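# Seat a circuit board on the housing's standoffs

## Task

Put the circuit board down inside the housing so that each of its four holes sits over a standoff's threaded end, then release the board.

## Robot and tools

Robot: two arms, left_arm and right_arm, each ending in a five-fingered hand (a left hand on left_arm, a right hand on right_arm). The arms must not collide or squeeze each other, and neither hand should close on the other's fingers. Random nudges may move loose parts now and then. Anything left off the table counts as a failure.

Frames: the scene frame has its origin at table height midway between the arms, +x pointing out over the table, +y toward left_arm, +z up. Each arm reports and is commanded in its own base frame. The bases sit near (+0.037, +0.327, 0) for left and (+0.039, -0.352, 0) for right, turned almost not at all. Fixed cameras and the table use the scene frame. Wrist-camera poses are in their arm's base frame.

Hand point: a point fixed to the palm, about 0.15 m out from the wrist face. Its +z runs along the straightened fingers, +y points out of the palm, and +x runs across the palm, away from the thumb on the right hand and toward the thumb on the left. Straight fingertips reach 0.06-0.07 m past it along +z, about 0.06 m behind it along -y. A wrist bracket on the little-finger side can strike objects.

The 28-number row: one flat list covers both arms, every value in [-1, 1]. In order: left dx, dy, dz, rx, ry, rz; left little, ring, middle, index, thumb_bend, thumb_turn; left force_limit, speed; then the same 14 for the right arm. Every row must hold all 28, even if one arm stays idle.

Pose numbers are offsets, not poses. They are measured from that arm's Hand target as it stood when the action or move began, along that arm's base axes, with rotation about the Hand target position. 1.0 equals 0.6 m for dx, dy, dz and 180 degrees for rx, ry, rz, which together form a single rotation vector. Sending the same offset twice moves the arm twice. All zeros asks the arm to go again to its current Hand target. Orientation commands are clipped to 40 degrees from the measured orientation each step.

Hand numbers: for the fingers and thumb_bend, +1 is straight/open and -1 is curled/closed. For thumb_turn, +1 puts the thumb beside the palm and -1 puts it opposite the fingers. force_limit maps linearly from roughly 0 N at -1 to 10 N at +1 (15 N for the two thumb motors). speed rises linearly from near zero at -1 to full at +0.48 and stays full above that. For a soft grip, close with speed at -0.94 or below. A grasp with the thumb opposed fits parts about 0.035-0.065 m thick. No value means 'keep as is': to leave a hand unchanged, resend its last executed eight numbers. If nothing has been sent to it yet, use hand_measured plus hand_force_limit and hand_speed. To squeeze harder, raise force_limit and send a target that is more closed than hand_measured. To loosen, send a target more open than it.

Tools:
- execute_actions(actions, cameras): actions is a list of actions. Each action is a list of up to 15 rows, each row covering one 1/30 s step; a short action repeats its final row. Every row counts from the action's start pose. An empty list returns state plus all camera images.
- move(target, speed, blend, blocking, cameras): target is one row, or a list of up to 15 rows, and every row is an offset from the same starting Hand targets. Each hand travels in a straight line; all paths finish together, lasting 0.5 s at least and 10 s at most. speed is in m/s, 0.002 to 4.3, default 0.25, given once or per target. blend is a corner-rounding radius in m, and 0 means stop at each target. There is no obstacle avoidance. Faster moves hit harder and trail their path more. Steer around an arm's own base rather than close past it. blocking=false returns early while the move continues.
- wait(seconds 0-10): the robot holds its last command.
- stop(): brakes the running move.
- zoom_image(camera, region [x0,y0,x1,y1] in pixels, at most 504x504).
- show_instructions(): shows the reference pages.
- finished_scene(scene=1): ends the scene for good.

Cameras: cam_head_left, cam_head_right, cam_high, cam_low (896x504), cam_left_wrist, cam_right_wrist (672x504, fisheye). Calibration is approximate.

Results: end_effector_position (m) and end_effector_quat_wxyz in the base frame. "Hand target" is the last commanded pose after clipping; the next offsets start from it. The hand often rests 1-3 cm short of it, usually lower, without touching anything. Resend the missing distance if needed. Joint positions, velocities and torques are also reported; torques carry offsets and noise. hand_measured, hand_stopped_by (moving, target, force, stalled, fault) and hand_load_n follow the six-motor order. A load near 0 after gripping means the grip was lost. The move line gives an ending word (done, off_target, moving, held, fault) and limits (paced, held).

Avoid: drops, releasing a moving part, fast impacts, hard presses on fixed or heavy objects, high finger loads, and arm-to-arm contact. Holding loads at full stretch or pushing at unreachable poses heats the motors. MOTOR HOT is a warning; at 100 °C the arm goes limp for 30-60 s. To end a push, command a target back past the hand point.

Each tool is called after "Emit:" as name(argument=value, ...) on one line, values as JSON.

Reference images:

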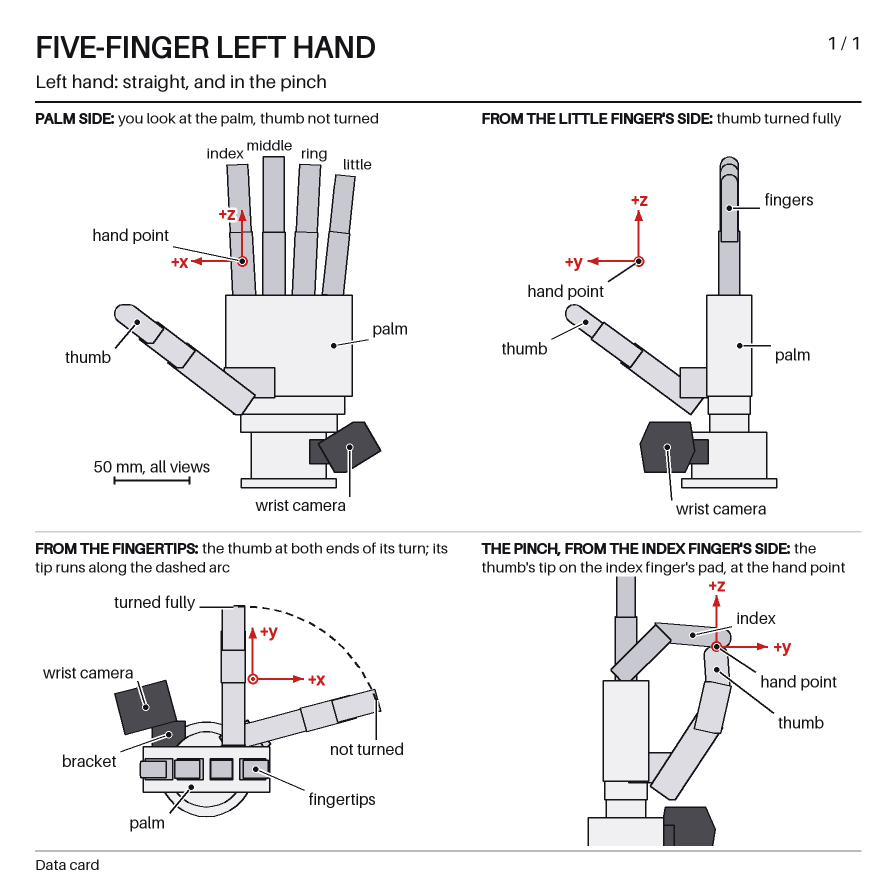

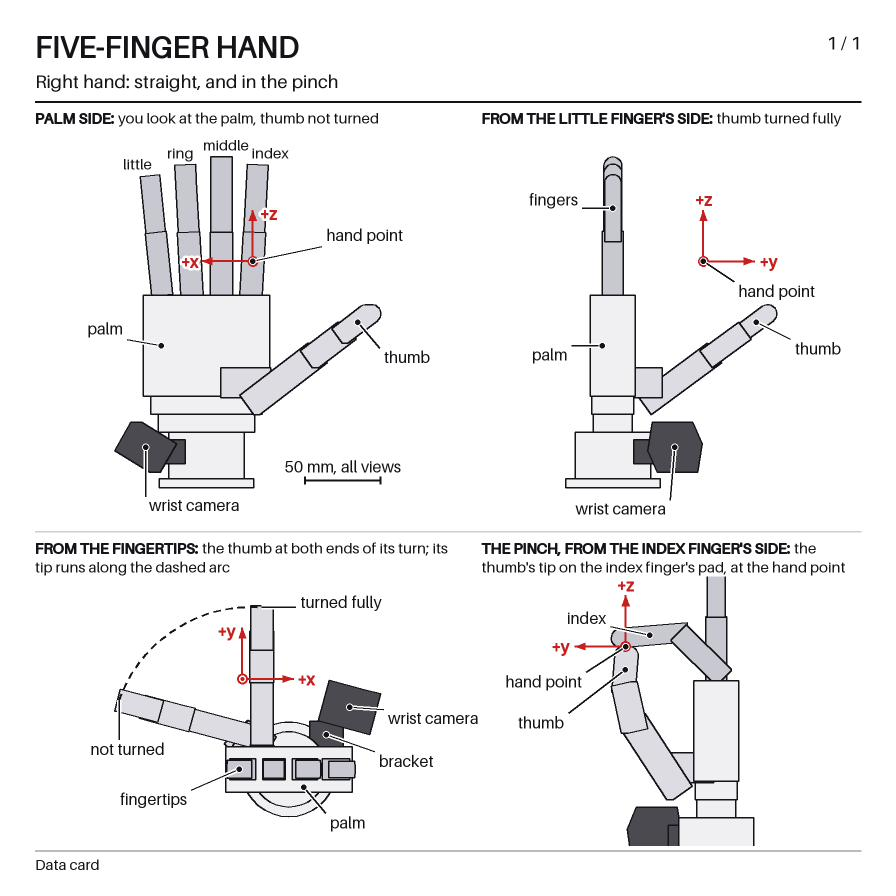

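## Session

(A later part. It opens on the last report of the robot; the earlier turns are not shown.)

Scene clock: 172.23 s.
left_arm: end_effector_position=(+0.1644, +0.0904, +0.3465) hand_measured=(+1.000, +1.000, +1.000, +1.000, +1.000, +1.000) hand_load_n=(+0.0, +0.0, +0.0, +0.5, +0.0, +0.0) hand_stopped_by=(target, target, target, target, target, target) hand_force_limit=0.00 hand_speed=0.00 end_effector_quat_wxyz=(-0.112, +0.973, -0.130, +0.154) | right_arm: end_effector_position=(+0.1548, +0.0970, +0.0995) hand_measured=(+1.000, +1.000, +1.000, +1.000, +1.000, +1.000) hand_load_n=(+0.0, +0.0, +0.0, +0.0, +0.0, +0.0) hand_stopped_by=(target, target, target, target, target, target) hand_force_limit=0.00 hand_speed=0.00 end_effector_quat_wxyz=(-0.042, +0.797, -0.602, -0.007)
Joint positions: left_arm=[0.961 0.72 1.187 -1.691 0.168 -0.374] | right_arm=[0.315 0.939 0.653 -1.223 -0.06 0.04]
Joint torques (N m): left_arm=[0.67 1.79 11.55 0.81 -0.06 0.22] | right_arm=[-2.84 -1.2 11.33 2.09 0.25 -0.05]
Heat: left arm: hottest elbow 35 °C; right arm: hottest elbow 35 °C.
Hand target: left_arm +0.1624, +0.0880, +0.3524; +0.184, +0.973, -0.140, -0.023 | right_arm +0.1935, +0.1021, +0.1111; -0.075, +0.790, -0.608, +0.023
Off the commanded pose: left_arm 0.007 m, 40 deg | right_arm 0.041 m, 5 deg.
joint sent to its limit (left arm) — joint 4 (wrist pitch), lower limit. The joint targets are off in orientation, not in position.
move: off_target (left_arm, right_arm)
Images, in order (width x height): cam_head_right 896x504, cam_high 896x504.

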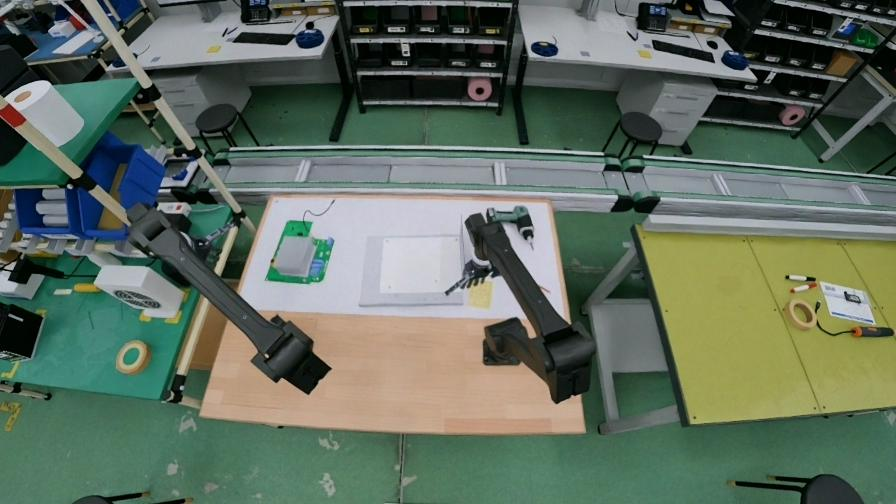

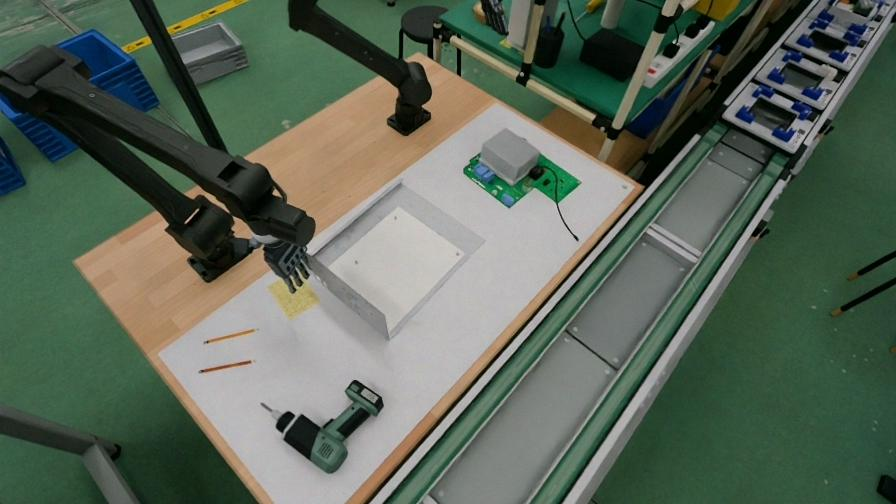

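Emit:
move(target=[[0,0,0,0,0,0,1,1,1,1,1,1,0,0,0.132,0.003,0.017,0,0,0.083,1,1,1,1,1,1,0,0],[0,0,0,0,0,0,1,1,1,1,1,1,0,0,0.251,0.0065,0.017,0,0,0.167,1,1,1,1,1,1,0,0]], speed=[0.08,0.08], blend=[0.01,0], cameras=["cam_high","cam_head_right"])

Emit:
zoom_image(camera="cam_high", region=[240, 130, 500, 370])

Scene clock: 177.07 s.
left_arm: end_effector_position=(+0.1644, +0.0904, +0.3465) hand_measured=(+1.000, +1.000, +1.000, +1.000, +1.000, +1.000) hand_load_n=(+0.0, +0.0, +0.0, +0.0, +0.0, +0.0) hand_stopped_by=(target, target, target, target, target, target) hand_force_limit=0.00 hand_speed=0.00 end_effector_quat_wxyz=(-0.112, +0.973, -0.130, +0.154) | right_arm: end_effector_position=(+0.2997, +0.0904, +0.1060) hand_measured=(+1.000, +1.000, +1.000, +1.000, +1.000, +1.000) hand_load_n=(+0.0, +0.0, +0.0, -2.0, +0.0, +0.0) hand_stopped_by=(target, target, target, target, target, target) hand_force_limit=0.00 hand_speed=0.00 end_effector_quat_wxyz=(-0.034, +0.921, -0.386, -0.033)
Joint positions: left_arm=[0.961 0.72 1.187 -1.691 0.168 -0.374] | right_arm=[0.249 1.412 1.03 -1.201 -0.093 -0.529]
Joint torques (N m): left_arm=[0.67 1.73 11.56 0.8 -0.06 0.22] | right_arm=[-1.44 -9.05 12.68 1.8 -0.91 -0.13]
Heat: left arm: hottest elbow 35 °C; right arm: hottest elbow 36 °C.
Hand target: left_arm +0.1624, +0.0880, +0.3524; +0.184, +0.973, -0.140, -0.023 | right_arm +0.3442, +0.1060, +0.1214; -0.079, +0.921, -0.383, +0.003
Off the commanded pose: left_arm 0.007 m, 40 deg | right_arm 0.050 m, 7 deg.
joint sent to its limit (left arm) — joint 4 (wrist pitch), lower limit. The joint targets are off in orientation, not in position.
move: off_target (left_arm, right_arm)
Images, in order (width x height): cam_head_right 896x504, cam_high 896x504.

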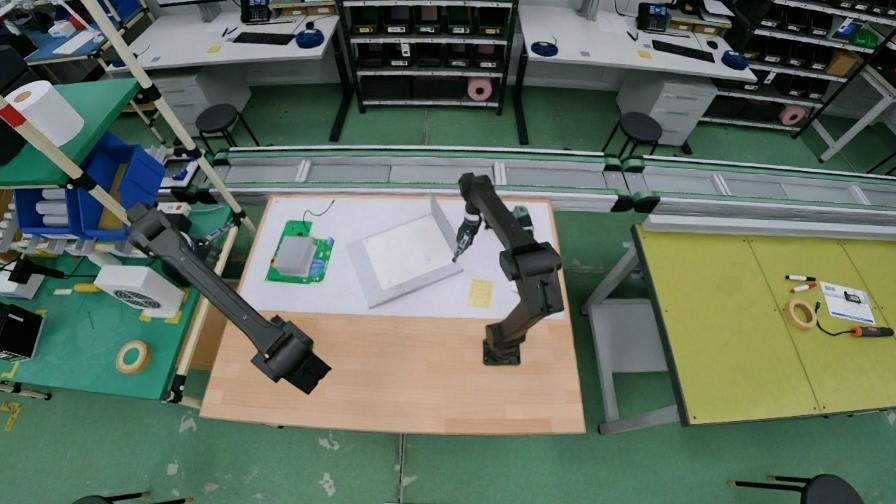

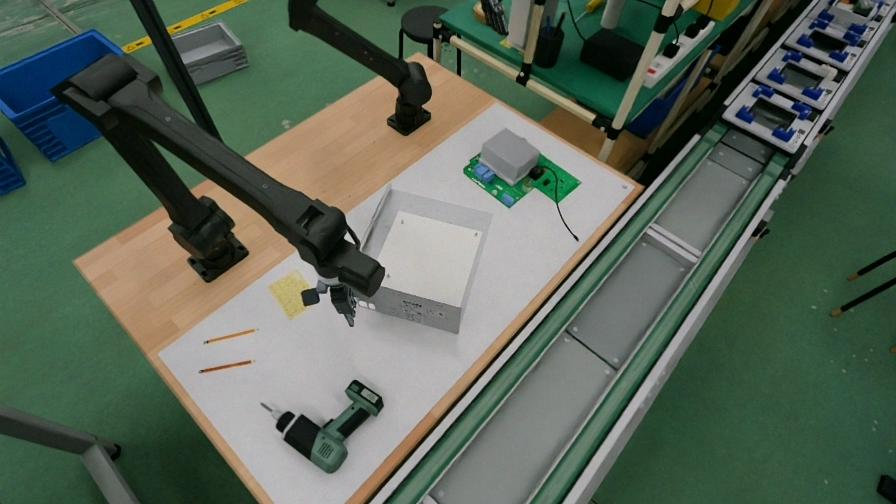

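Scaled by 1.938.

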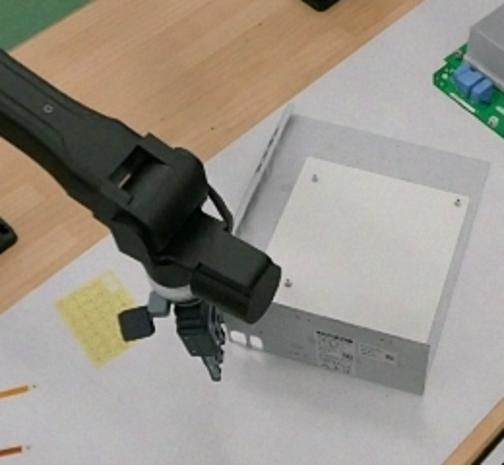

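Emit:
move(target=[[0,0,0,0,0,0,1,1,1,1,1,1,0,0,0.1,0.06,0,0,0,0.028,1,1,1,1,1,1,0,0],[0,0,0,0,0,0,1,1,1,1,1,1,0,0,0.224,0.11,0,0,0,0.111,1,1,1,1,1,1,0,0]], speed=[0.08,0.08], blend=[0.01,0], cameras=["cam_high","cam_head_right"])

Emit:
zoom_image(camera="cam_high", region=[300, 130, 560, 370])

Scene clock: 182.00 s.
left_arm: end_effector_position=(+0.1644, +0.0904, +0.3465) hand_measured=(+1.000, +1.000, +1.000, +1.000, +1.000, +1.000) hand_load_n=(+0.0, +0.0, +0.0, +0.0, +0.0, +0.5) hand_stopped_by=(target, target, target, target, target, target) hand_force_limit=0.00 hand_speed=0.00 end_effector_quat_wxyz=(-0.112, +0.973, -0.130, +0.154) | right_arm: end_effector_position=(+0.4523, +0.1442, +0.1064) hand_measured=(+1.000, +1.000, +1.000, +1.000, +1.000, +1.000) hand_load_n=(+0.0, +0.0, +0.0, -3.5, +0.0, +0.0) hand_stopped_by=(target, target, target, target, target, target) hand_force_limit=0.00 hand_speed=0.00 end_effector_quat_wxyz=(-0.047, +0.970, -0.237, -0.034)
Joint positions: left_arm=[0.961 0.72 1.187 -1.691 0.168 -0.374] | right_arm=[0.306 1.804 1.517 -1.293 -0.116 -0.787]
Joint torques (N m): left_arm=[0.67 1.73 11.55 0.81 -0.06 0.22] | right_arm=[1.2 -15.38 12.64 0.61 -0.92 -0.16]
Heat: left arm: hottest elbow 35 °C; right arm: hottest elbow 36 °C.
Hand target: left_arm +0.1624, +0.0880, +0.3524; +0.184, +0.973, -0.140, -0.023 | right_arm +0.4786, +0.1720, +0.1213; -0.078, +0.973, -0.217, -0.010
Off the commanded pose: left_arm 0.007 m, 40 deg | right_arm 0.041 m, 5 deg.
joint sent to its limit (left arm) — joint 4 (wrist pitch), lower limit. The joint targets are off in orientation, not in position.
move: off_target (left_arm, right_arm)
Images, in order (width x height): cam_head_right 896x504, cam_high 896x504.

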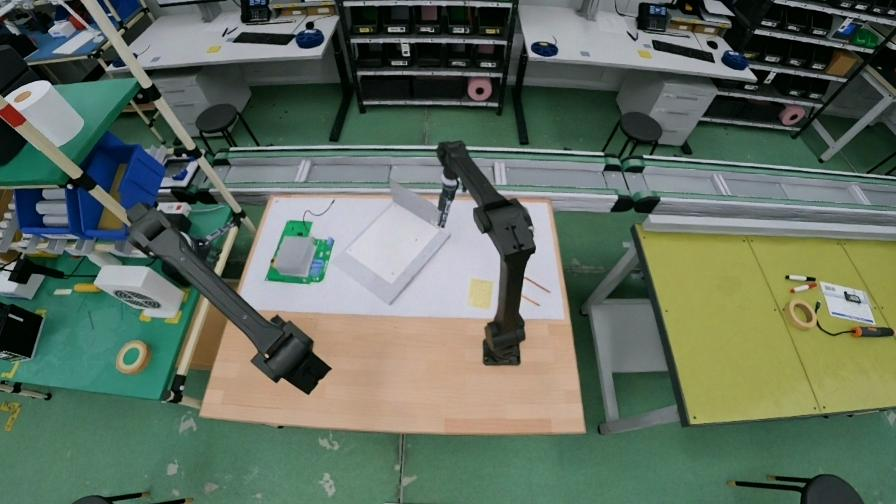

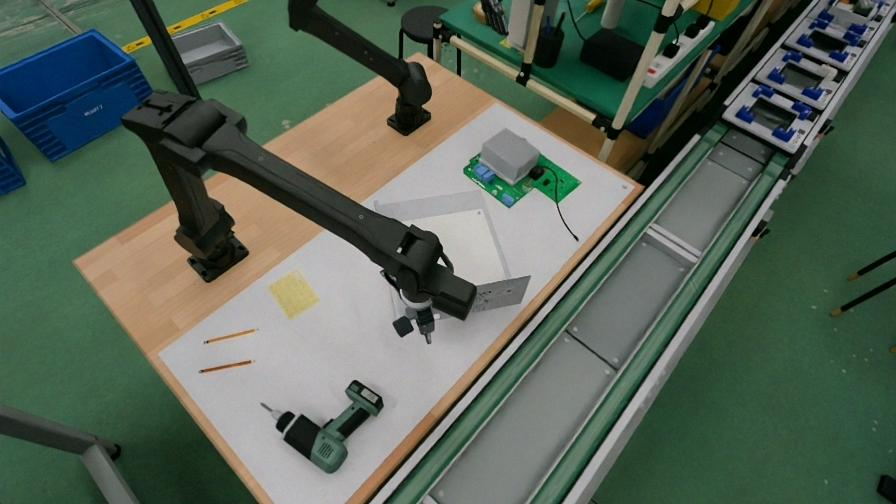

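Scaled by 1.938.

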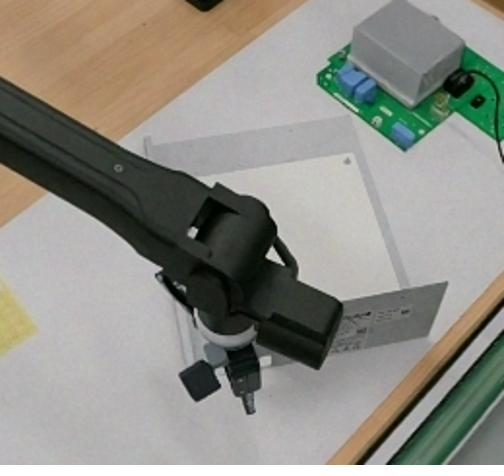

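Emit:
move(target=[[0,0,0,0,0,0,1,1,1,1,1,1,0,0,0.102,0.083,0,0,0,0.056,1,1,1,1,1,1,0,0],[0,0,0,0,0,0,1,1,1,1,1,1,0,0,0.18,0.19,0,0,0,0.139,1,1,1,1,1,1,0,0]], speed=[0.08,0.08], blend=[0.01,0], cameras=["cam_high","cam_head_right","cam_head_left"])

Emit:
zoom_image(camera="cam_high", region=[320, 130, 580, 370])

Scene clock: 186.20 s.
left_arm: end_effector_position=(+0.1644, +0.0904, +0.3465) hand_measured=(+1.000, +1.000, +1.000, +1.000, +1.000, +1.000) hand_load_n=(+0.0, +0.0, +0.0, +0.0, +0.0, +0.0) hand_stopped_by=(target, target, target, target, target, target) hand_force_limit=0.00 hand_speed=0.00 end_effector_quat_wxyz=(-0.112, +0.973, -0.130, +0.154) | right_arm: end_effector_position=(+0.5785, +0.2491, +0.1088) hand_measured=(+1.000, +1.000, +1.000, +1.000, +1.000, +1.000) hand_load_n=(+0.0, +0.0, +0.0, -3.5, +0.0, +0.0) hand_stopped_by=(target, target, target, target, target, target) hand_force_limit=0.00 hand_speed=0.00 end_effector_quat_wxyz=(-0.047, +0.998, -0.026, -0.046)
Joint positions: left_arm=[0.961 0.72 1.187 -1.691 0.168 -0.374] | right_arm=[0.431 2.256 2.249 -1.605 -0.124 -1.09]
Joint torques (N m): left_arm=[0.67 1.79 11.55 0.81 -0.06 0.23] | right_arm=[2.26 -21.42 12.36 0.25 -1.09 -0.19]
Heat: left arm: hottest elbow 35 °C; right arm: hottest elbow 37 °C.
Hand target: left_arm +0.1624, +0.0880, +0.3524; +0.184, +0.973, -0.140, -0.023 | right_arm +0.5866, +0.2859, +0.1212; -0.074, +0.997, -0.001, -0.027
Off the commanded pose: left_arm 0.007 m, 40 deg | right_arm 0.040 m, 5 deg.
joint sent to its limit (left arm) — joint 4 (wrist pitch), lower limit. The joint targets are off in orientation, not in position.
move: off_target (left_arm, right_arm)
Images, in order (width x height): cam_head_left 896x504, cam_head_right 896x504, cam_high 896x504.

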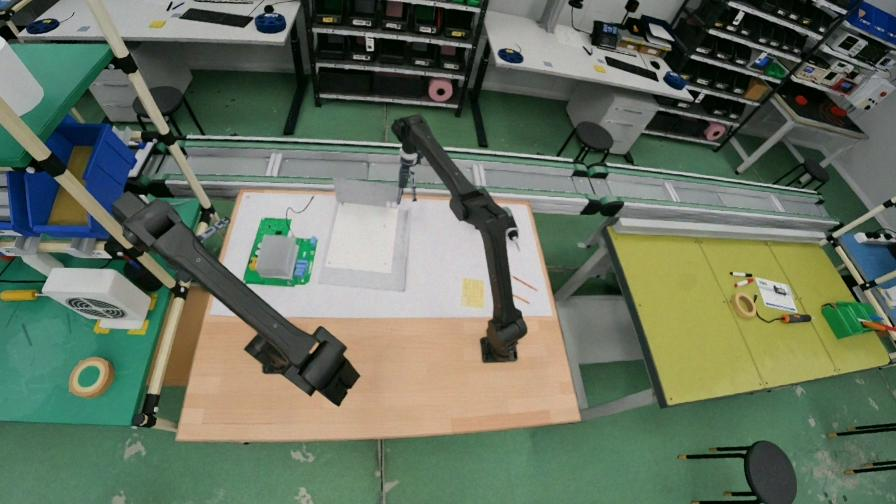

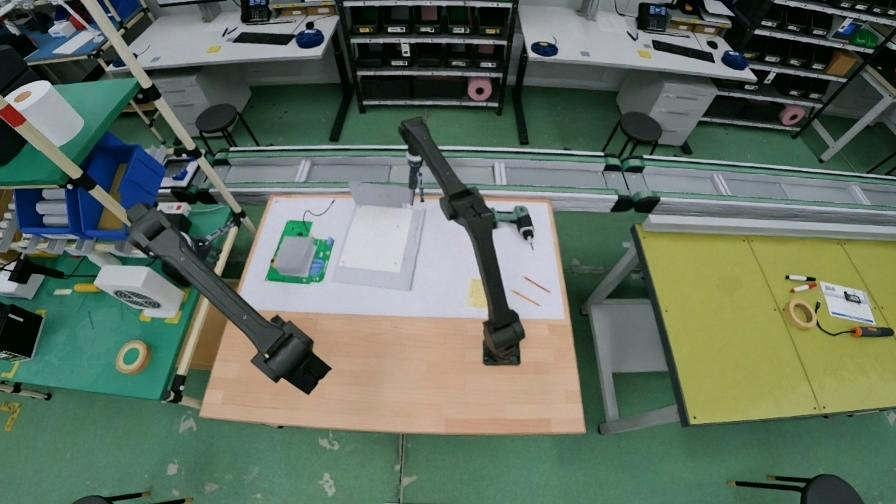

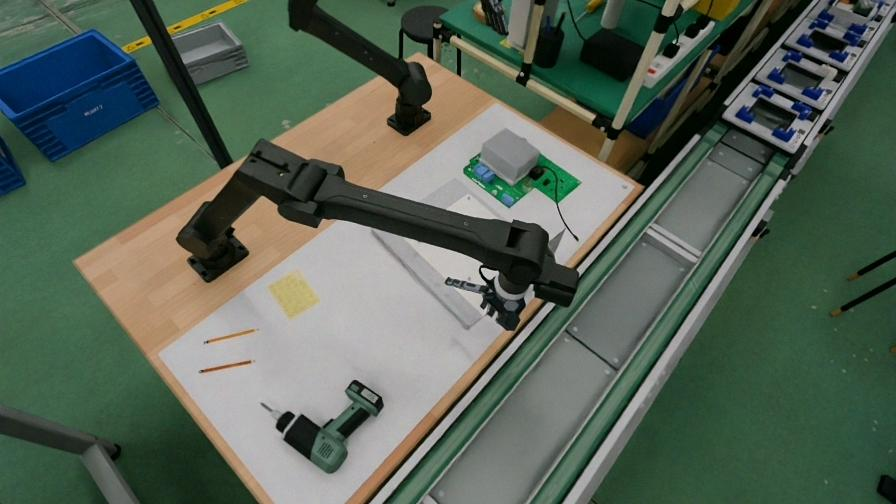

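Scaled by 1.938.

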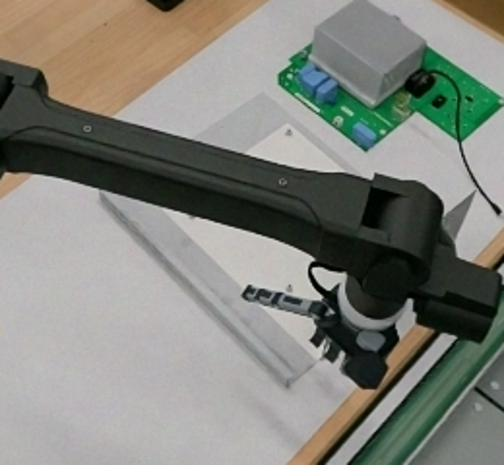

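Emit:
move(target=[[0,0,0,0,0,0,1,1,1,1,1,1,0,0,0,-0.1,0.02,0,0,0,1,1,1,1,1,1,0,0],[0,0,0,0,0,0,1,1,1,1,1,1,0,0,-0.1,-0.2,0.25,0,0,0,1,1,1,1,1,1,0,0],[0,0,0,0,0,0,1,1,1,1,1,1,0,0,-0.56,-0.393,0.2,0,0,0,1,1,1,1,1,1,0,0]], speed=[0.15,0.25,0.3], blend=[0.02,0.06,0], cameras=["cam_high","cam_head_right","cam_head_left","cam_left_wrist"])

Emit:
zoom_image(camera="cam_high", region=[340, 100, 600, 340])

Emit:
zoom_image(camera="cam_head_right", region=[240, 170, 440, 310])

Emit:
zoom_image(camera="cam_head_left", region=[230, 170, 430, 310])

Scene clock: 189.93 s.
left_arm: end_effector_position=(+0.1644, +0.0904, +0.3465) hand_measured=(+1.000, +1.000, +1.000, +1.000, +1.000, +1.000) hand_load_n=(+0.0, +0.0, +0.0, +0.0, -0.5, +0.0) hand_stopped_by=(target, target, target, target, target, target) hand_force_limit=0.00 hand_speed=0.00 end_effector_quat_wxyz=(-0.112, +0.973, -0.130, +0.154) | right_arm: end_effector_position=(+0.2515, +0.0539, +0.2407) hand_measured=(+1.000, +1.000, +1.000, +1.000, +1.000, +1.000) hand_load_n=(+0.0, +0.0, +0.0, +0.0, -0.5, +0.0) hand_stopped_by=(target, target, target, target, target, target) hand_force_limit=0.00 hand_speed=0.00 end_effector_quat_wxyz=(-0.070, +0.997, -0.008, -0.027)
Joint positions: left_arm=[0.961 0.72 1.187 -1.691 0.168 -0.374] | right_arm=[0.286 1.139 1.166 -1.609 -0.15 -1.27]
Joint torques (N m): left_arm=[0.67 1.73 11.55 0.81 -0.06 0.22] | right_arm=[-1.9 -7 6.84 -0.02 -0.19 -0.26]
Heat: left arm: hottest elbow 35 °C; right arm: hottest elbow 37 °C.
Hand target: left_arm +0.1624, +0.0880, +0.3524; +0.184, +0.973, -0.140, -0.023 | right_arm +0.2505, +0.0501, +0.2412; -0.074, +0.997, -0.001, -0.027
Off the commanded pose: left_arm 0.007 m, 40 deg | right_arm 0.004 m, 1 deg.
joint sent to its limit (left arm) — joint 4 (wrist pitch), lower limit. The joint targets are off in orientation, not in position.
move: off_target (left_arm)
camera_calibration:
cam_left_wrist: T_world_to_cam=[[0.465256, 0.811474, 0.353619, -0.275679], [0.495404, -0.569772, 0.655694, -0.259472], [0.733561, -0.129882, -0.667097, 0.24089], [0, 0, 0, 1]] pos_world=[0.0800966, 0.107154, 0.428316]
Images, in order (width x height): cam_head_left 896x504, cam_head_right 896x504, cam_high 896x504, cam_left_wrist 672x504.

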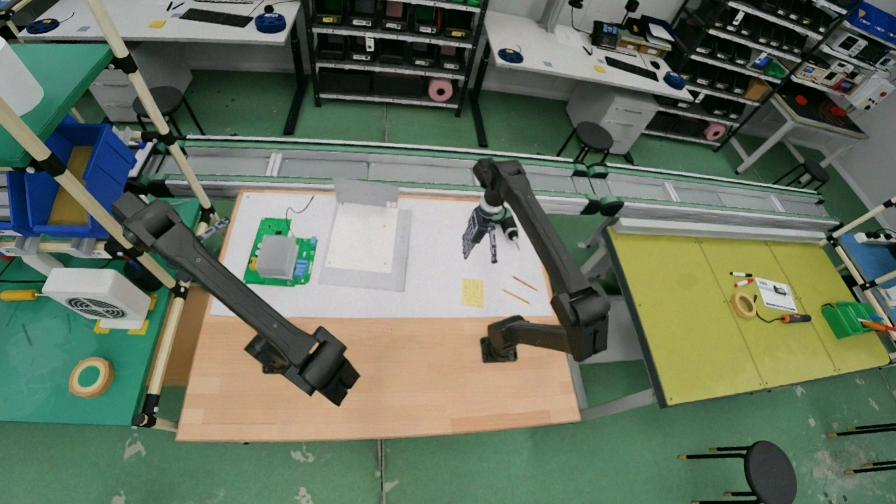

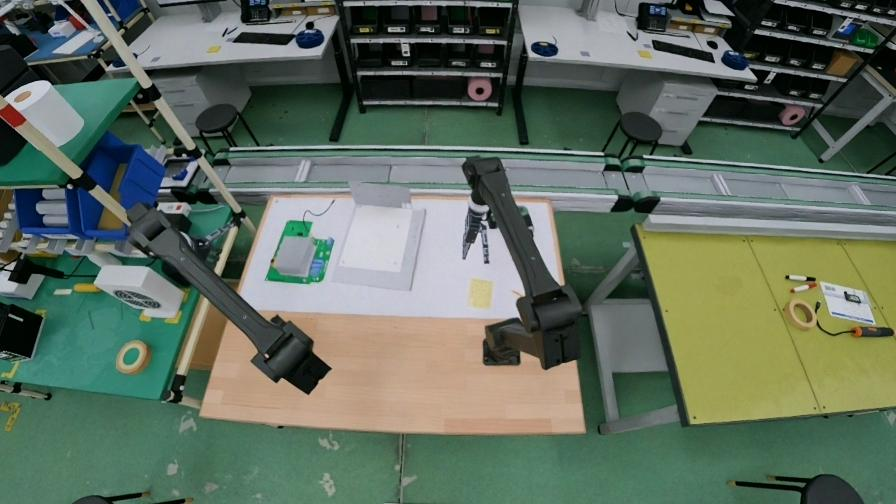

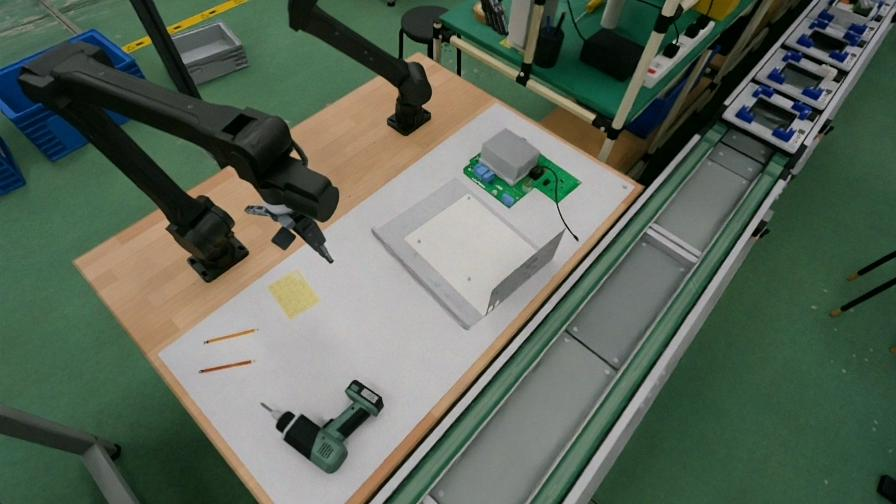

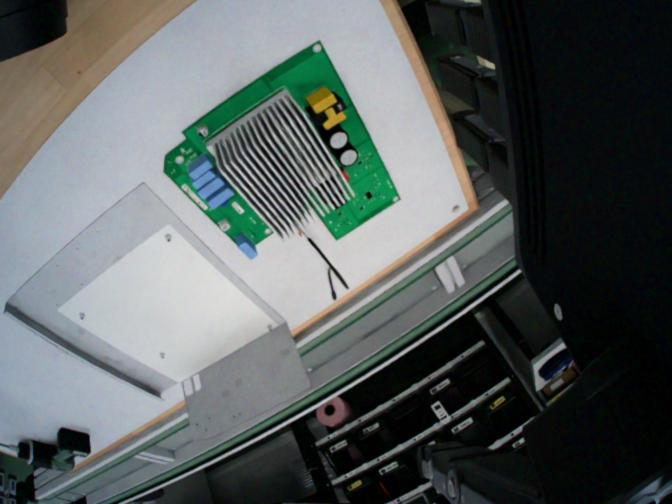

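Scaled by 1.938.

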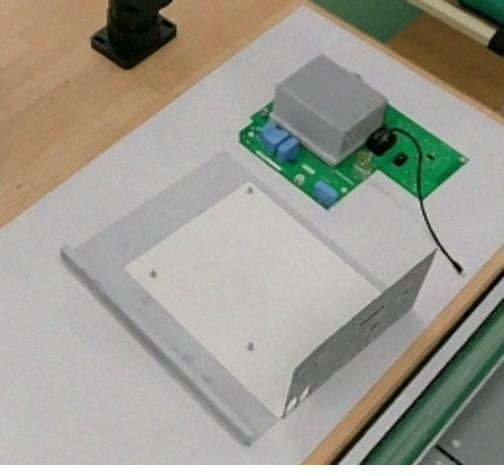

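Scaled by 2.520.

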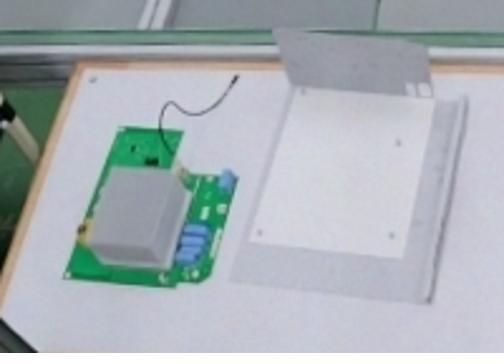

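Scaled by 2.520.

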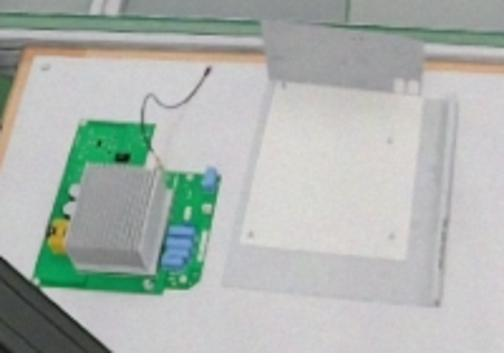

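Emit:
zoom_image(camera="cam_left_wrist", region=[150, 20, 420, 260])

Emit:
zoom_image(camera="cam_left_wrist", region=[0, 180, 320, 440])

Scaled by 1.867 from the camera's 672x504 image, which has a finer 960x720 frame.

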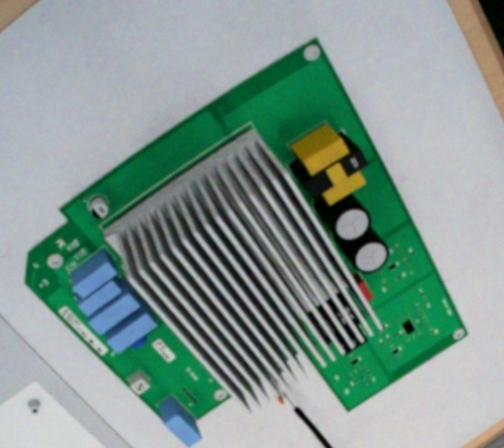

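Scaled by 1.575 from the camera's 672x504 image, which has a finer 960x720 frame.

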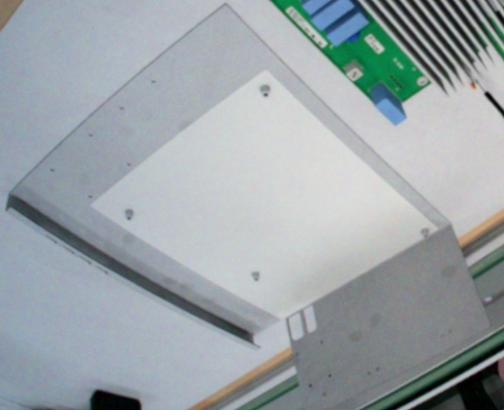

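Emit:
move(target=[[0,0,0,0,0,0,1,1,1,1,1,1,0,0,0.226,0.35,-0.05,-0.0475,-0.017,-0.033,1,1,1,1,1,1,0,0],[0,0,0,0,0,0,1,1,1,1,1,1,0,0,0.226,0.34,-0.265,-0.0475,-0.017,-0.033,1,1,1,1,1,1,0,0]], speed=[0.25,0.12], cameras=["cam_high","cam_right_wrist","cam_left_wrist"])

Emit:
zoom_image(camera="cam_high", region=[340, 100, 600, 340])

Scene clock: 198.83 s.
left_arm: end_effector_position=(+0.1644, +0.0904, +0.3465) hand_measured=(+1.000, +1.000, +1.000, +1.000, +1.000, +1.000) hand_load_n=(+0.0, +0.0, +0.0, +0.0, -0.5, +0.0) hand_stopped_by=(target, target, target, target, target, target) hand_force_limit=0.00 hand_speed=0.00 end_effector_quat_wxyz=(-0.112, +0.973, -0.130, +0.154) | right_arm: end_effector_position=(+0.3833, +0.2529, +0.0920) hand_measured=(+1.000, +1.000, +1.000, +1.000, +1.000, +1.000) hand_load_n=(+0.0, +0.0, +0.0, +0.0, +0.0, +0.0) hand_stopped_by=(target, target, target, target, target, target) hand_force_limit=0.00 hand_speed=0.00 end_effector_quat_wxyz=(-0.004, +0.999, -0.043, +0.003)
Joint positions: left_arm=[0.961 0.72 1.187 -1.691 0.168 -0.374] | right_arm=[0.637 1.759 1.414 -1.216 -0.003 -0.848]
Joint torques (N m): left_arm=[0.67 1.73 11.55 0.81 -0.06 0.22] | right_arm=[-1.26 -14.51 6.61 0.75 0.14 0.1]
Heat: left arm: hottest elbow 35 °C; right arm: hottest elbow 36 °C.
Hand target: left_arm +0.1624, +0.0880, +0.3524; +0.184, +0.973, -0.140, -0.023 | right_arm +0.3861, +0.2541, +0.0821; -0.001, +0.999, -0.053, +0.003
Off the commanded pose: left_arm 0.007 m, 40 deg | right_arm 0.010 m, 1 deg.
joint sent to its limit (left arm) — joint 4 (wrist pitch), lower limit. The joint targets are off in orientation, not in position.
move: off_target (left_arm)
camera_calibration:
cam_left_wrist: T_world_to_cam=[[0.465256, 0.811474, 0.353619, -0.275679], [0.495404, -0.569772, 0.655694, -0.259472], [0.733561, -0.129882, -0.667097, 0.24089], [0, 0, 0, 1]] pos_world=[0.0800966, 0.107154, 0.428316]
cam_right_wrist: T_world_to_cam=[[0.128733, -0.991661, -0.00602682, 0.201643], [-0.842744, -0.1126, 0.526406, 0.302144], [-0.522695, -0.0626866, -0.850212, 0.406464], [0, 0, 0, 1]] pos_world=[0.441129, 0.259463, 0.187745]
Images, in order (width x height): cam_high 896x504, cam_left_wrist 672x504, cam_right_wrist 672x504.

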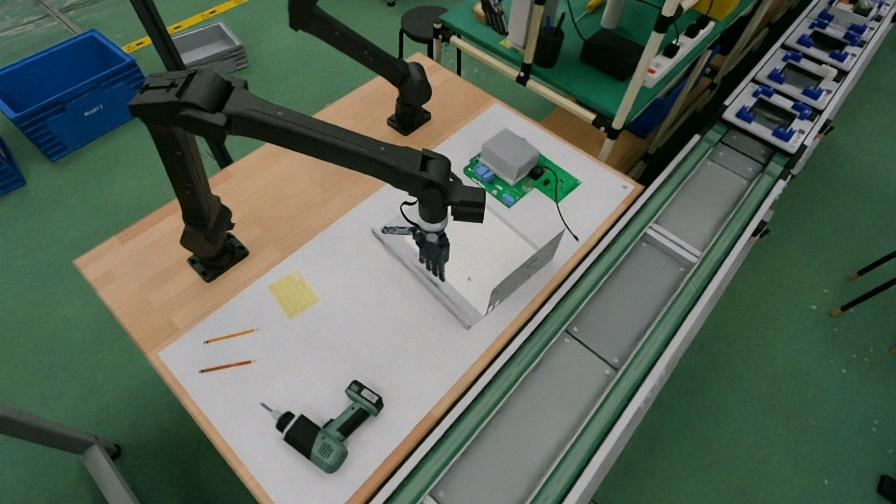

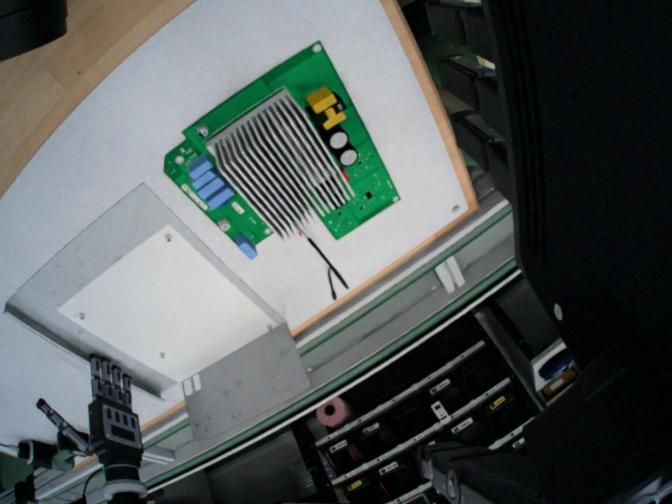

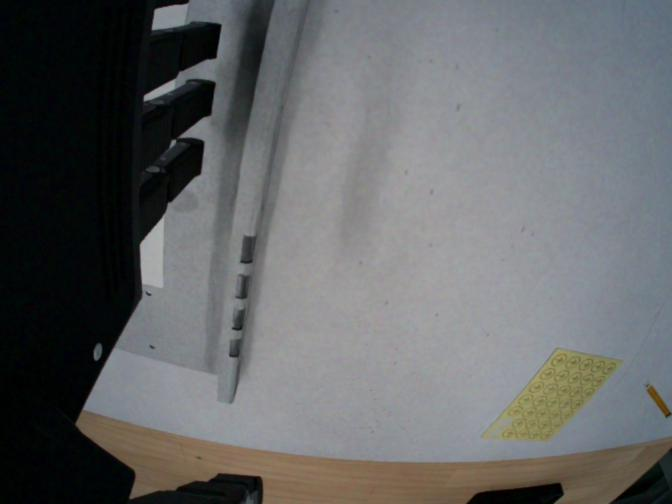

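Scaled by 1.938.

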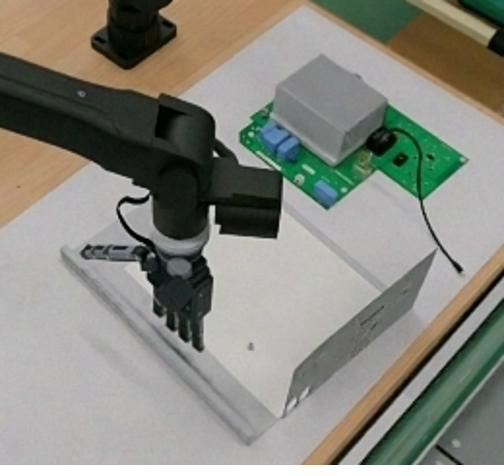

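Emit:
move(target=[[0,0,0,0,0,0,1,1,1,1,1,1,0,0,0,-0.01,-0.028,0,0,0,1,1,1,1,1,1,0,0],[0,0,0,0,0,0,1,1,1,1,1,1,0,0,0,-0.1,-0.028,0,0,0,1,1,1,1,1,1,0,0]], speed=[0.08,0.08], cameras=["cam_high","cam_right_wrist","cam_left_wrist"])

Emit:
zoom_image(camera="cam_left_wrist", region=[0, 280, 240, 504])

Scene clock: 201.23 s.
left_arm: end_effector_position=(+0.1644, +0.0904, +0.3465) hand_measured=(+1.000, +1.000, +1.000, +1.000, +1.000, +1.000) hand_load_n=(+0.0, +0.0, +0.0, +0.0, -0.5, +0.0) hand_stopped_by=(target, target, target, target, target, target) hand_force_limit=0.00 hand_speed=0.00 end_effector_quat_wxyz=(-0.112, +0.973, -0.130, +0.154) | right_arm: end_effector_position=(+0.3817, +0.2320, +0.0718) hand_measured=(+1.000, +1.000, +1.000, +1.000, +1.000, +1.000) hand_load_n=(+0.0, +0.0, +0.0, +0.5, +0.0, +0.0) hand_stopped_by=(target, target, target, target, target, target) hand_force_limit=0.00 hand_speed=0.00 end_effector_quat_wxyz=(-0.029, +0.998, -0.053, +0.009)
Joint positions: left_arm=[0.961 0.72 1.187 -1.691 0.168 -0.374] | right_arm=[0.59 1.718 1.31 -1.114 -0.037 -0.874]
Joint torques (N m): left_arm=[0.67 1.79 11.54 0.8 -0.06 0.22] | right_arm=[-5.01 -15.27 4.29 -0.1 1.23 -0.52]
Heat: left arm: hottest elbow 35 °C; right arm: hottest elbow 36 °C.
Hand target: left_arm +0.1624, +0.0880, +0.3524; +0.184, +0.973, -0.140, -0.023 | right_arm +0.3862, +0.1941, +0.0655; -0.001, +0.999, -0.053, +0.004
Off the commanded pose: left_arm 0.007 m, 40 deg | right_arm 0.039 m, 3 deg.
joint sent to its limit (left arm) — joint 4 (wrist pitch), lower limit. The joint targets are off in orientation, not in position.
move: off_target (left_arm, right_arm)
camera_calibration:
cam_left_wrist: T_world_to_cam=[[0.465256, 0.811474, 0.353619, -0.275679], [0.495404, -0.569772, 0.655694, -0.259472], [0.733561, -0.129882, -0.667097, 0.24089], [0, 0, 0, 1]] pos_world=[0.0800966, 0.107154, 0.428316]
cam_right_wrist: T_world_to_cam=[[0.109792, -0.992497, -0.0538083, 0.191973], [-0.851931, -0.121853, 0.509279, 0.31592], [-0.512014, -0.010074, -0.858918, 0.37141], [0, 0, 0, 1]] pos_world=[0.438233, 0.23277, 0.168449]
Images, in order (width x height): cam_high 896x504, cam_left_wrist 672x504, cam_right_wrist 672x504.

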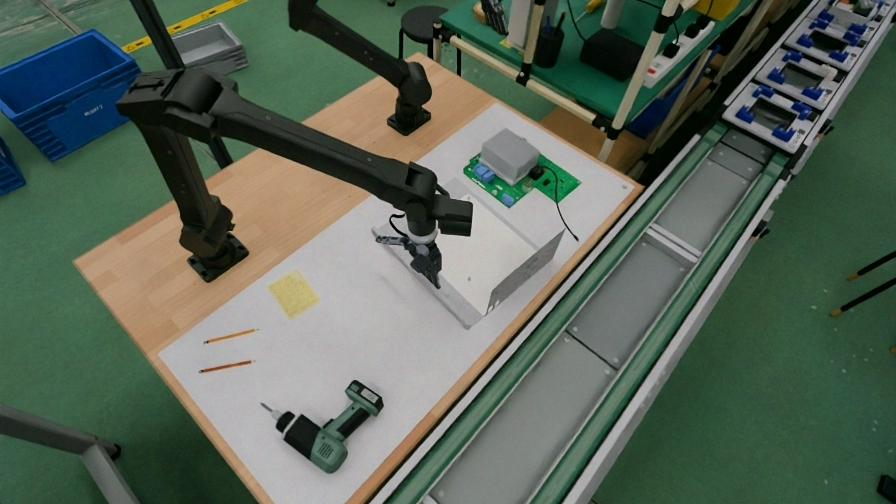

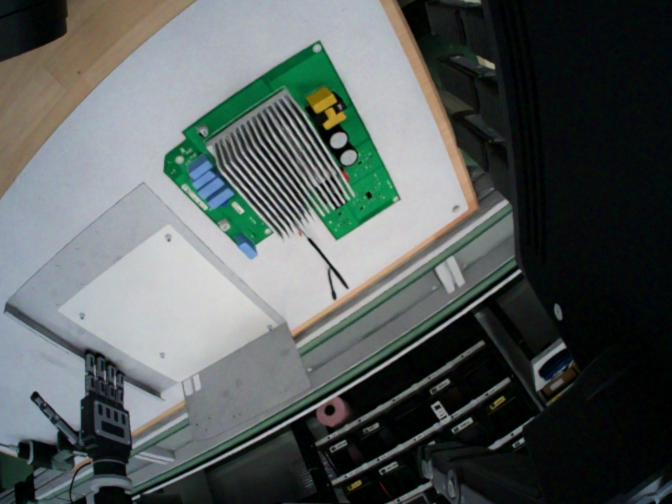

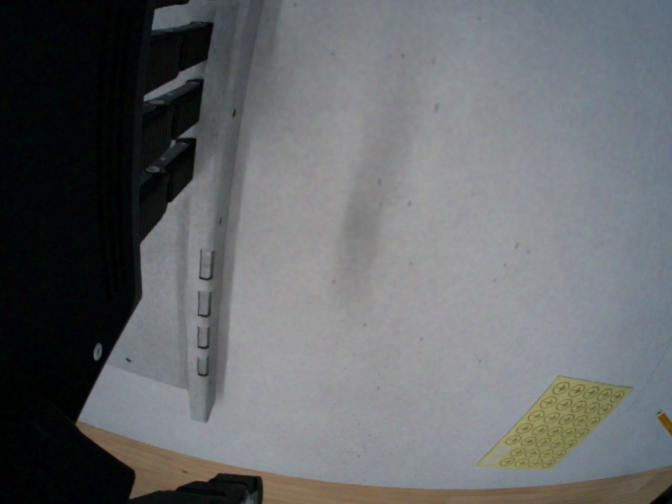

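Scaled by 2.100 from the camera's 672x504 image, which has a finer 960x720 frame.

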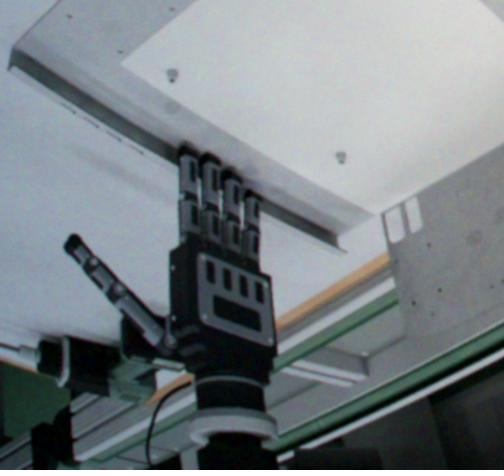

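Emit:
move(target=[[0,0,0,0,0,0,1,1,1,1,1,1,0,0,0,-0.05,0.02,0,0,0,1,1,1,1,1,1,0,0],[0,0,0,0,0,0,1,1,1,1,1,1,0,0,0,-0.12,0.02,0,0,0,1,1,1,1,1,1,0,0]], speed=[0.08,0.08], blend=[0.01,0], cameras=["cam_high","cam_right_wrist","cam_left_wrist"])

Scene clock: 203.17 s.
left_arm: end_effector_position=(+0.1644, +0.0904, +0.3465) hand_measured=(+1.000, +1.000, +1.000, +1.000, +1.000, +1.000) hand_load_n=(+0.0, +0.0, +0.0, +0.0, +0.0, +0.0) hand_stopped_by=(target, target, target, target, target, target) hand_force_limit=0.00 hand_speed=0.00 end_effector_quat_wxyz=(-0.112, +0.973, -0.130, +0.154) | right_arm: end_effector_position=(+0.3842, +0.1595, +0.0722) hand_measured=(+1.000, +1.000, +1.000, +1.000, +1.000, +1.000) hand_load_n=(+0.0, +0.0, +0.0, +0.0, +0.0, +0.0) hand_stopped_by=(target, target, target, target, target, target) hand_force_limit=0.00 hand_speed=0.00 end_effector_quat_wxyz=(-0.028, +0.999, -0.045, +0.003)
Joint positions: left_arm=[0.961 0.72 1.187 -1.691 0.168 -0.374] | right_arm=[0.458 1.644 1.213 -1.108 -0.046 -1.021]
Joint torques (N m): left_arm=[0.67 1.79 11.54 0.81 -0.07 0.22] | right_arm=[-5.13 -14.97 5.18 -0.51 1.5 -0.4]
Heat: left arm: hottest elbow 35 °C; right arm: hottest elbow 35 °C.
Hand target: left_arm +0.1624, +0.0880, +0.3524; +0.184, +0.973, -0.140, -0.023 | right_arm +0.3861, +0.1221, +0.0775; -0.001, +0.999, -0.053, +0.004
Off the commanded pose: left_arm 0.007 m, 40 deg | right_arm 0.038 m, 3 deg.
joint sent to its limit (left arm) — joint 4 (wrist pitch), lower limit. The joint targets are off in orientation, not in position.
move: off_target (left_arm, right_arm)
camera_calibration:
cam_left_wrist: T_world_to_cam=[[0.465256, 0.811474, 0.353619, -0.275679], [0.495404, -0.569772, 0.655694, -0.259472], [0.733561, -0.129882, -0.667097, 0.24089], [0, 0, 0, 1]] pos_world=[0.0800966, 0.107154, 0.428316]
cam_right_wrist: T_world_to_cam=[[0.124173, -0.990877, -0.0523769, 0.113847], [-0.844293, -0.13324, 0.519054, 0.307205], [-0.521298, -0.0202311, -0.853135, 0.377128], [0, 0, 0, 1]] pos_world=[0.44183, 0.16137, 0.168249]
Images, in order (width x height): cam_high 896x504, cam_left_wrist 672x504, cam_right_wrist 672x504.

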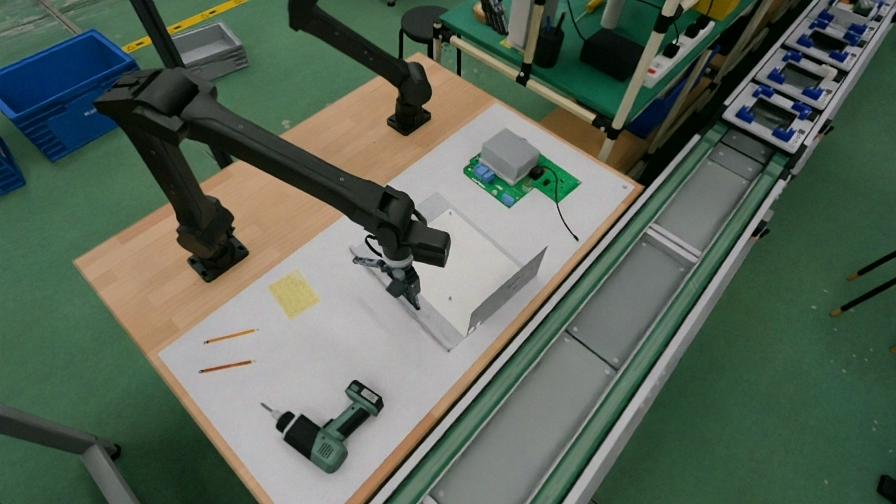

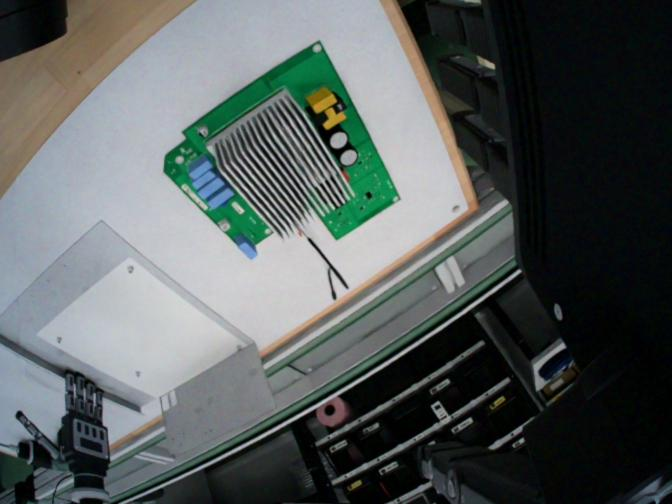

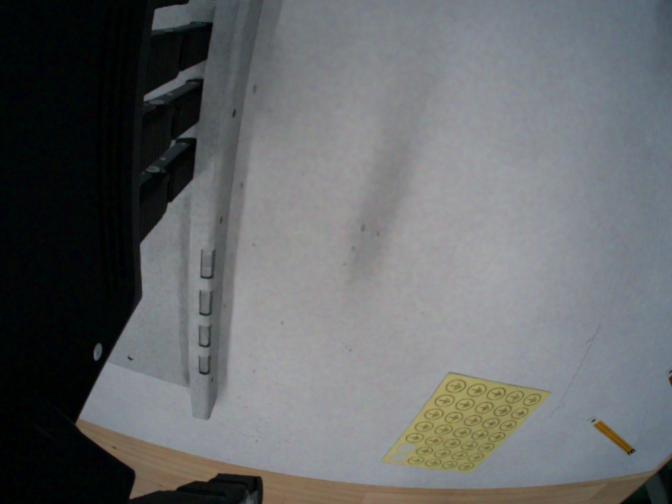

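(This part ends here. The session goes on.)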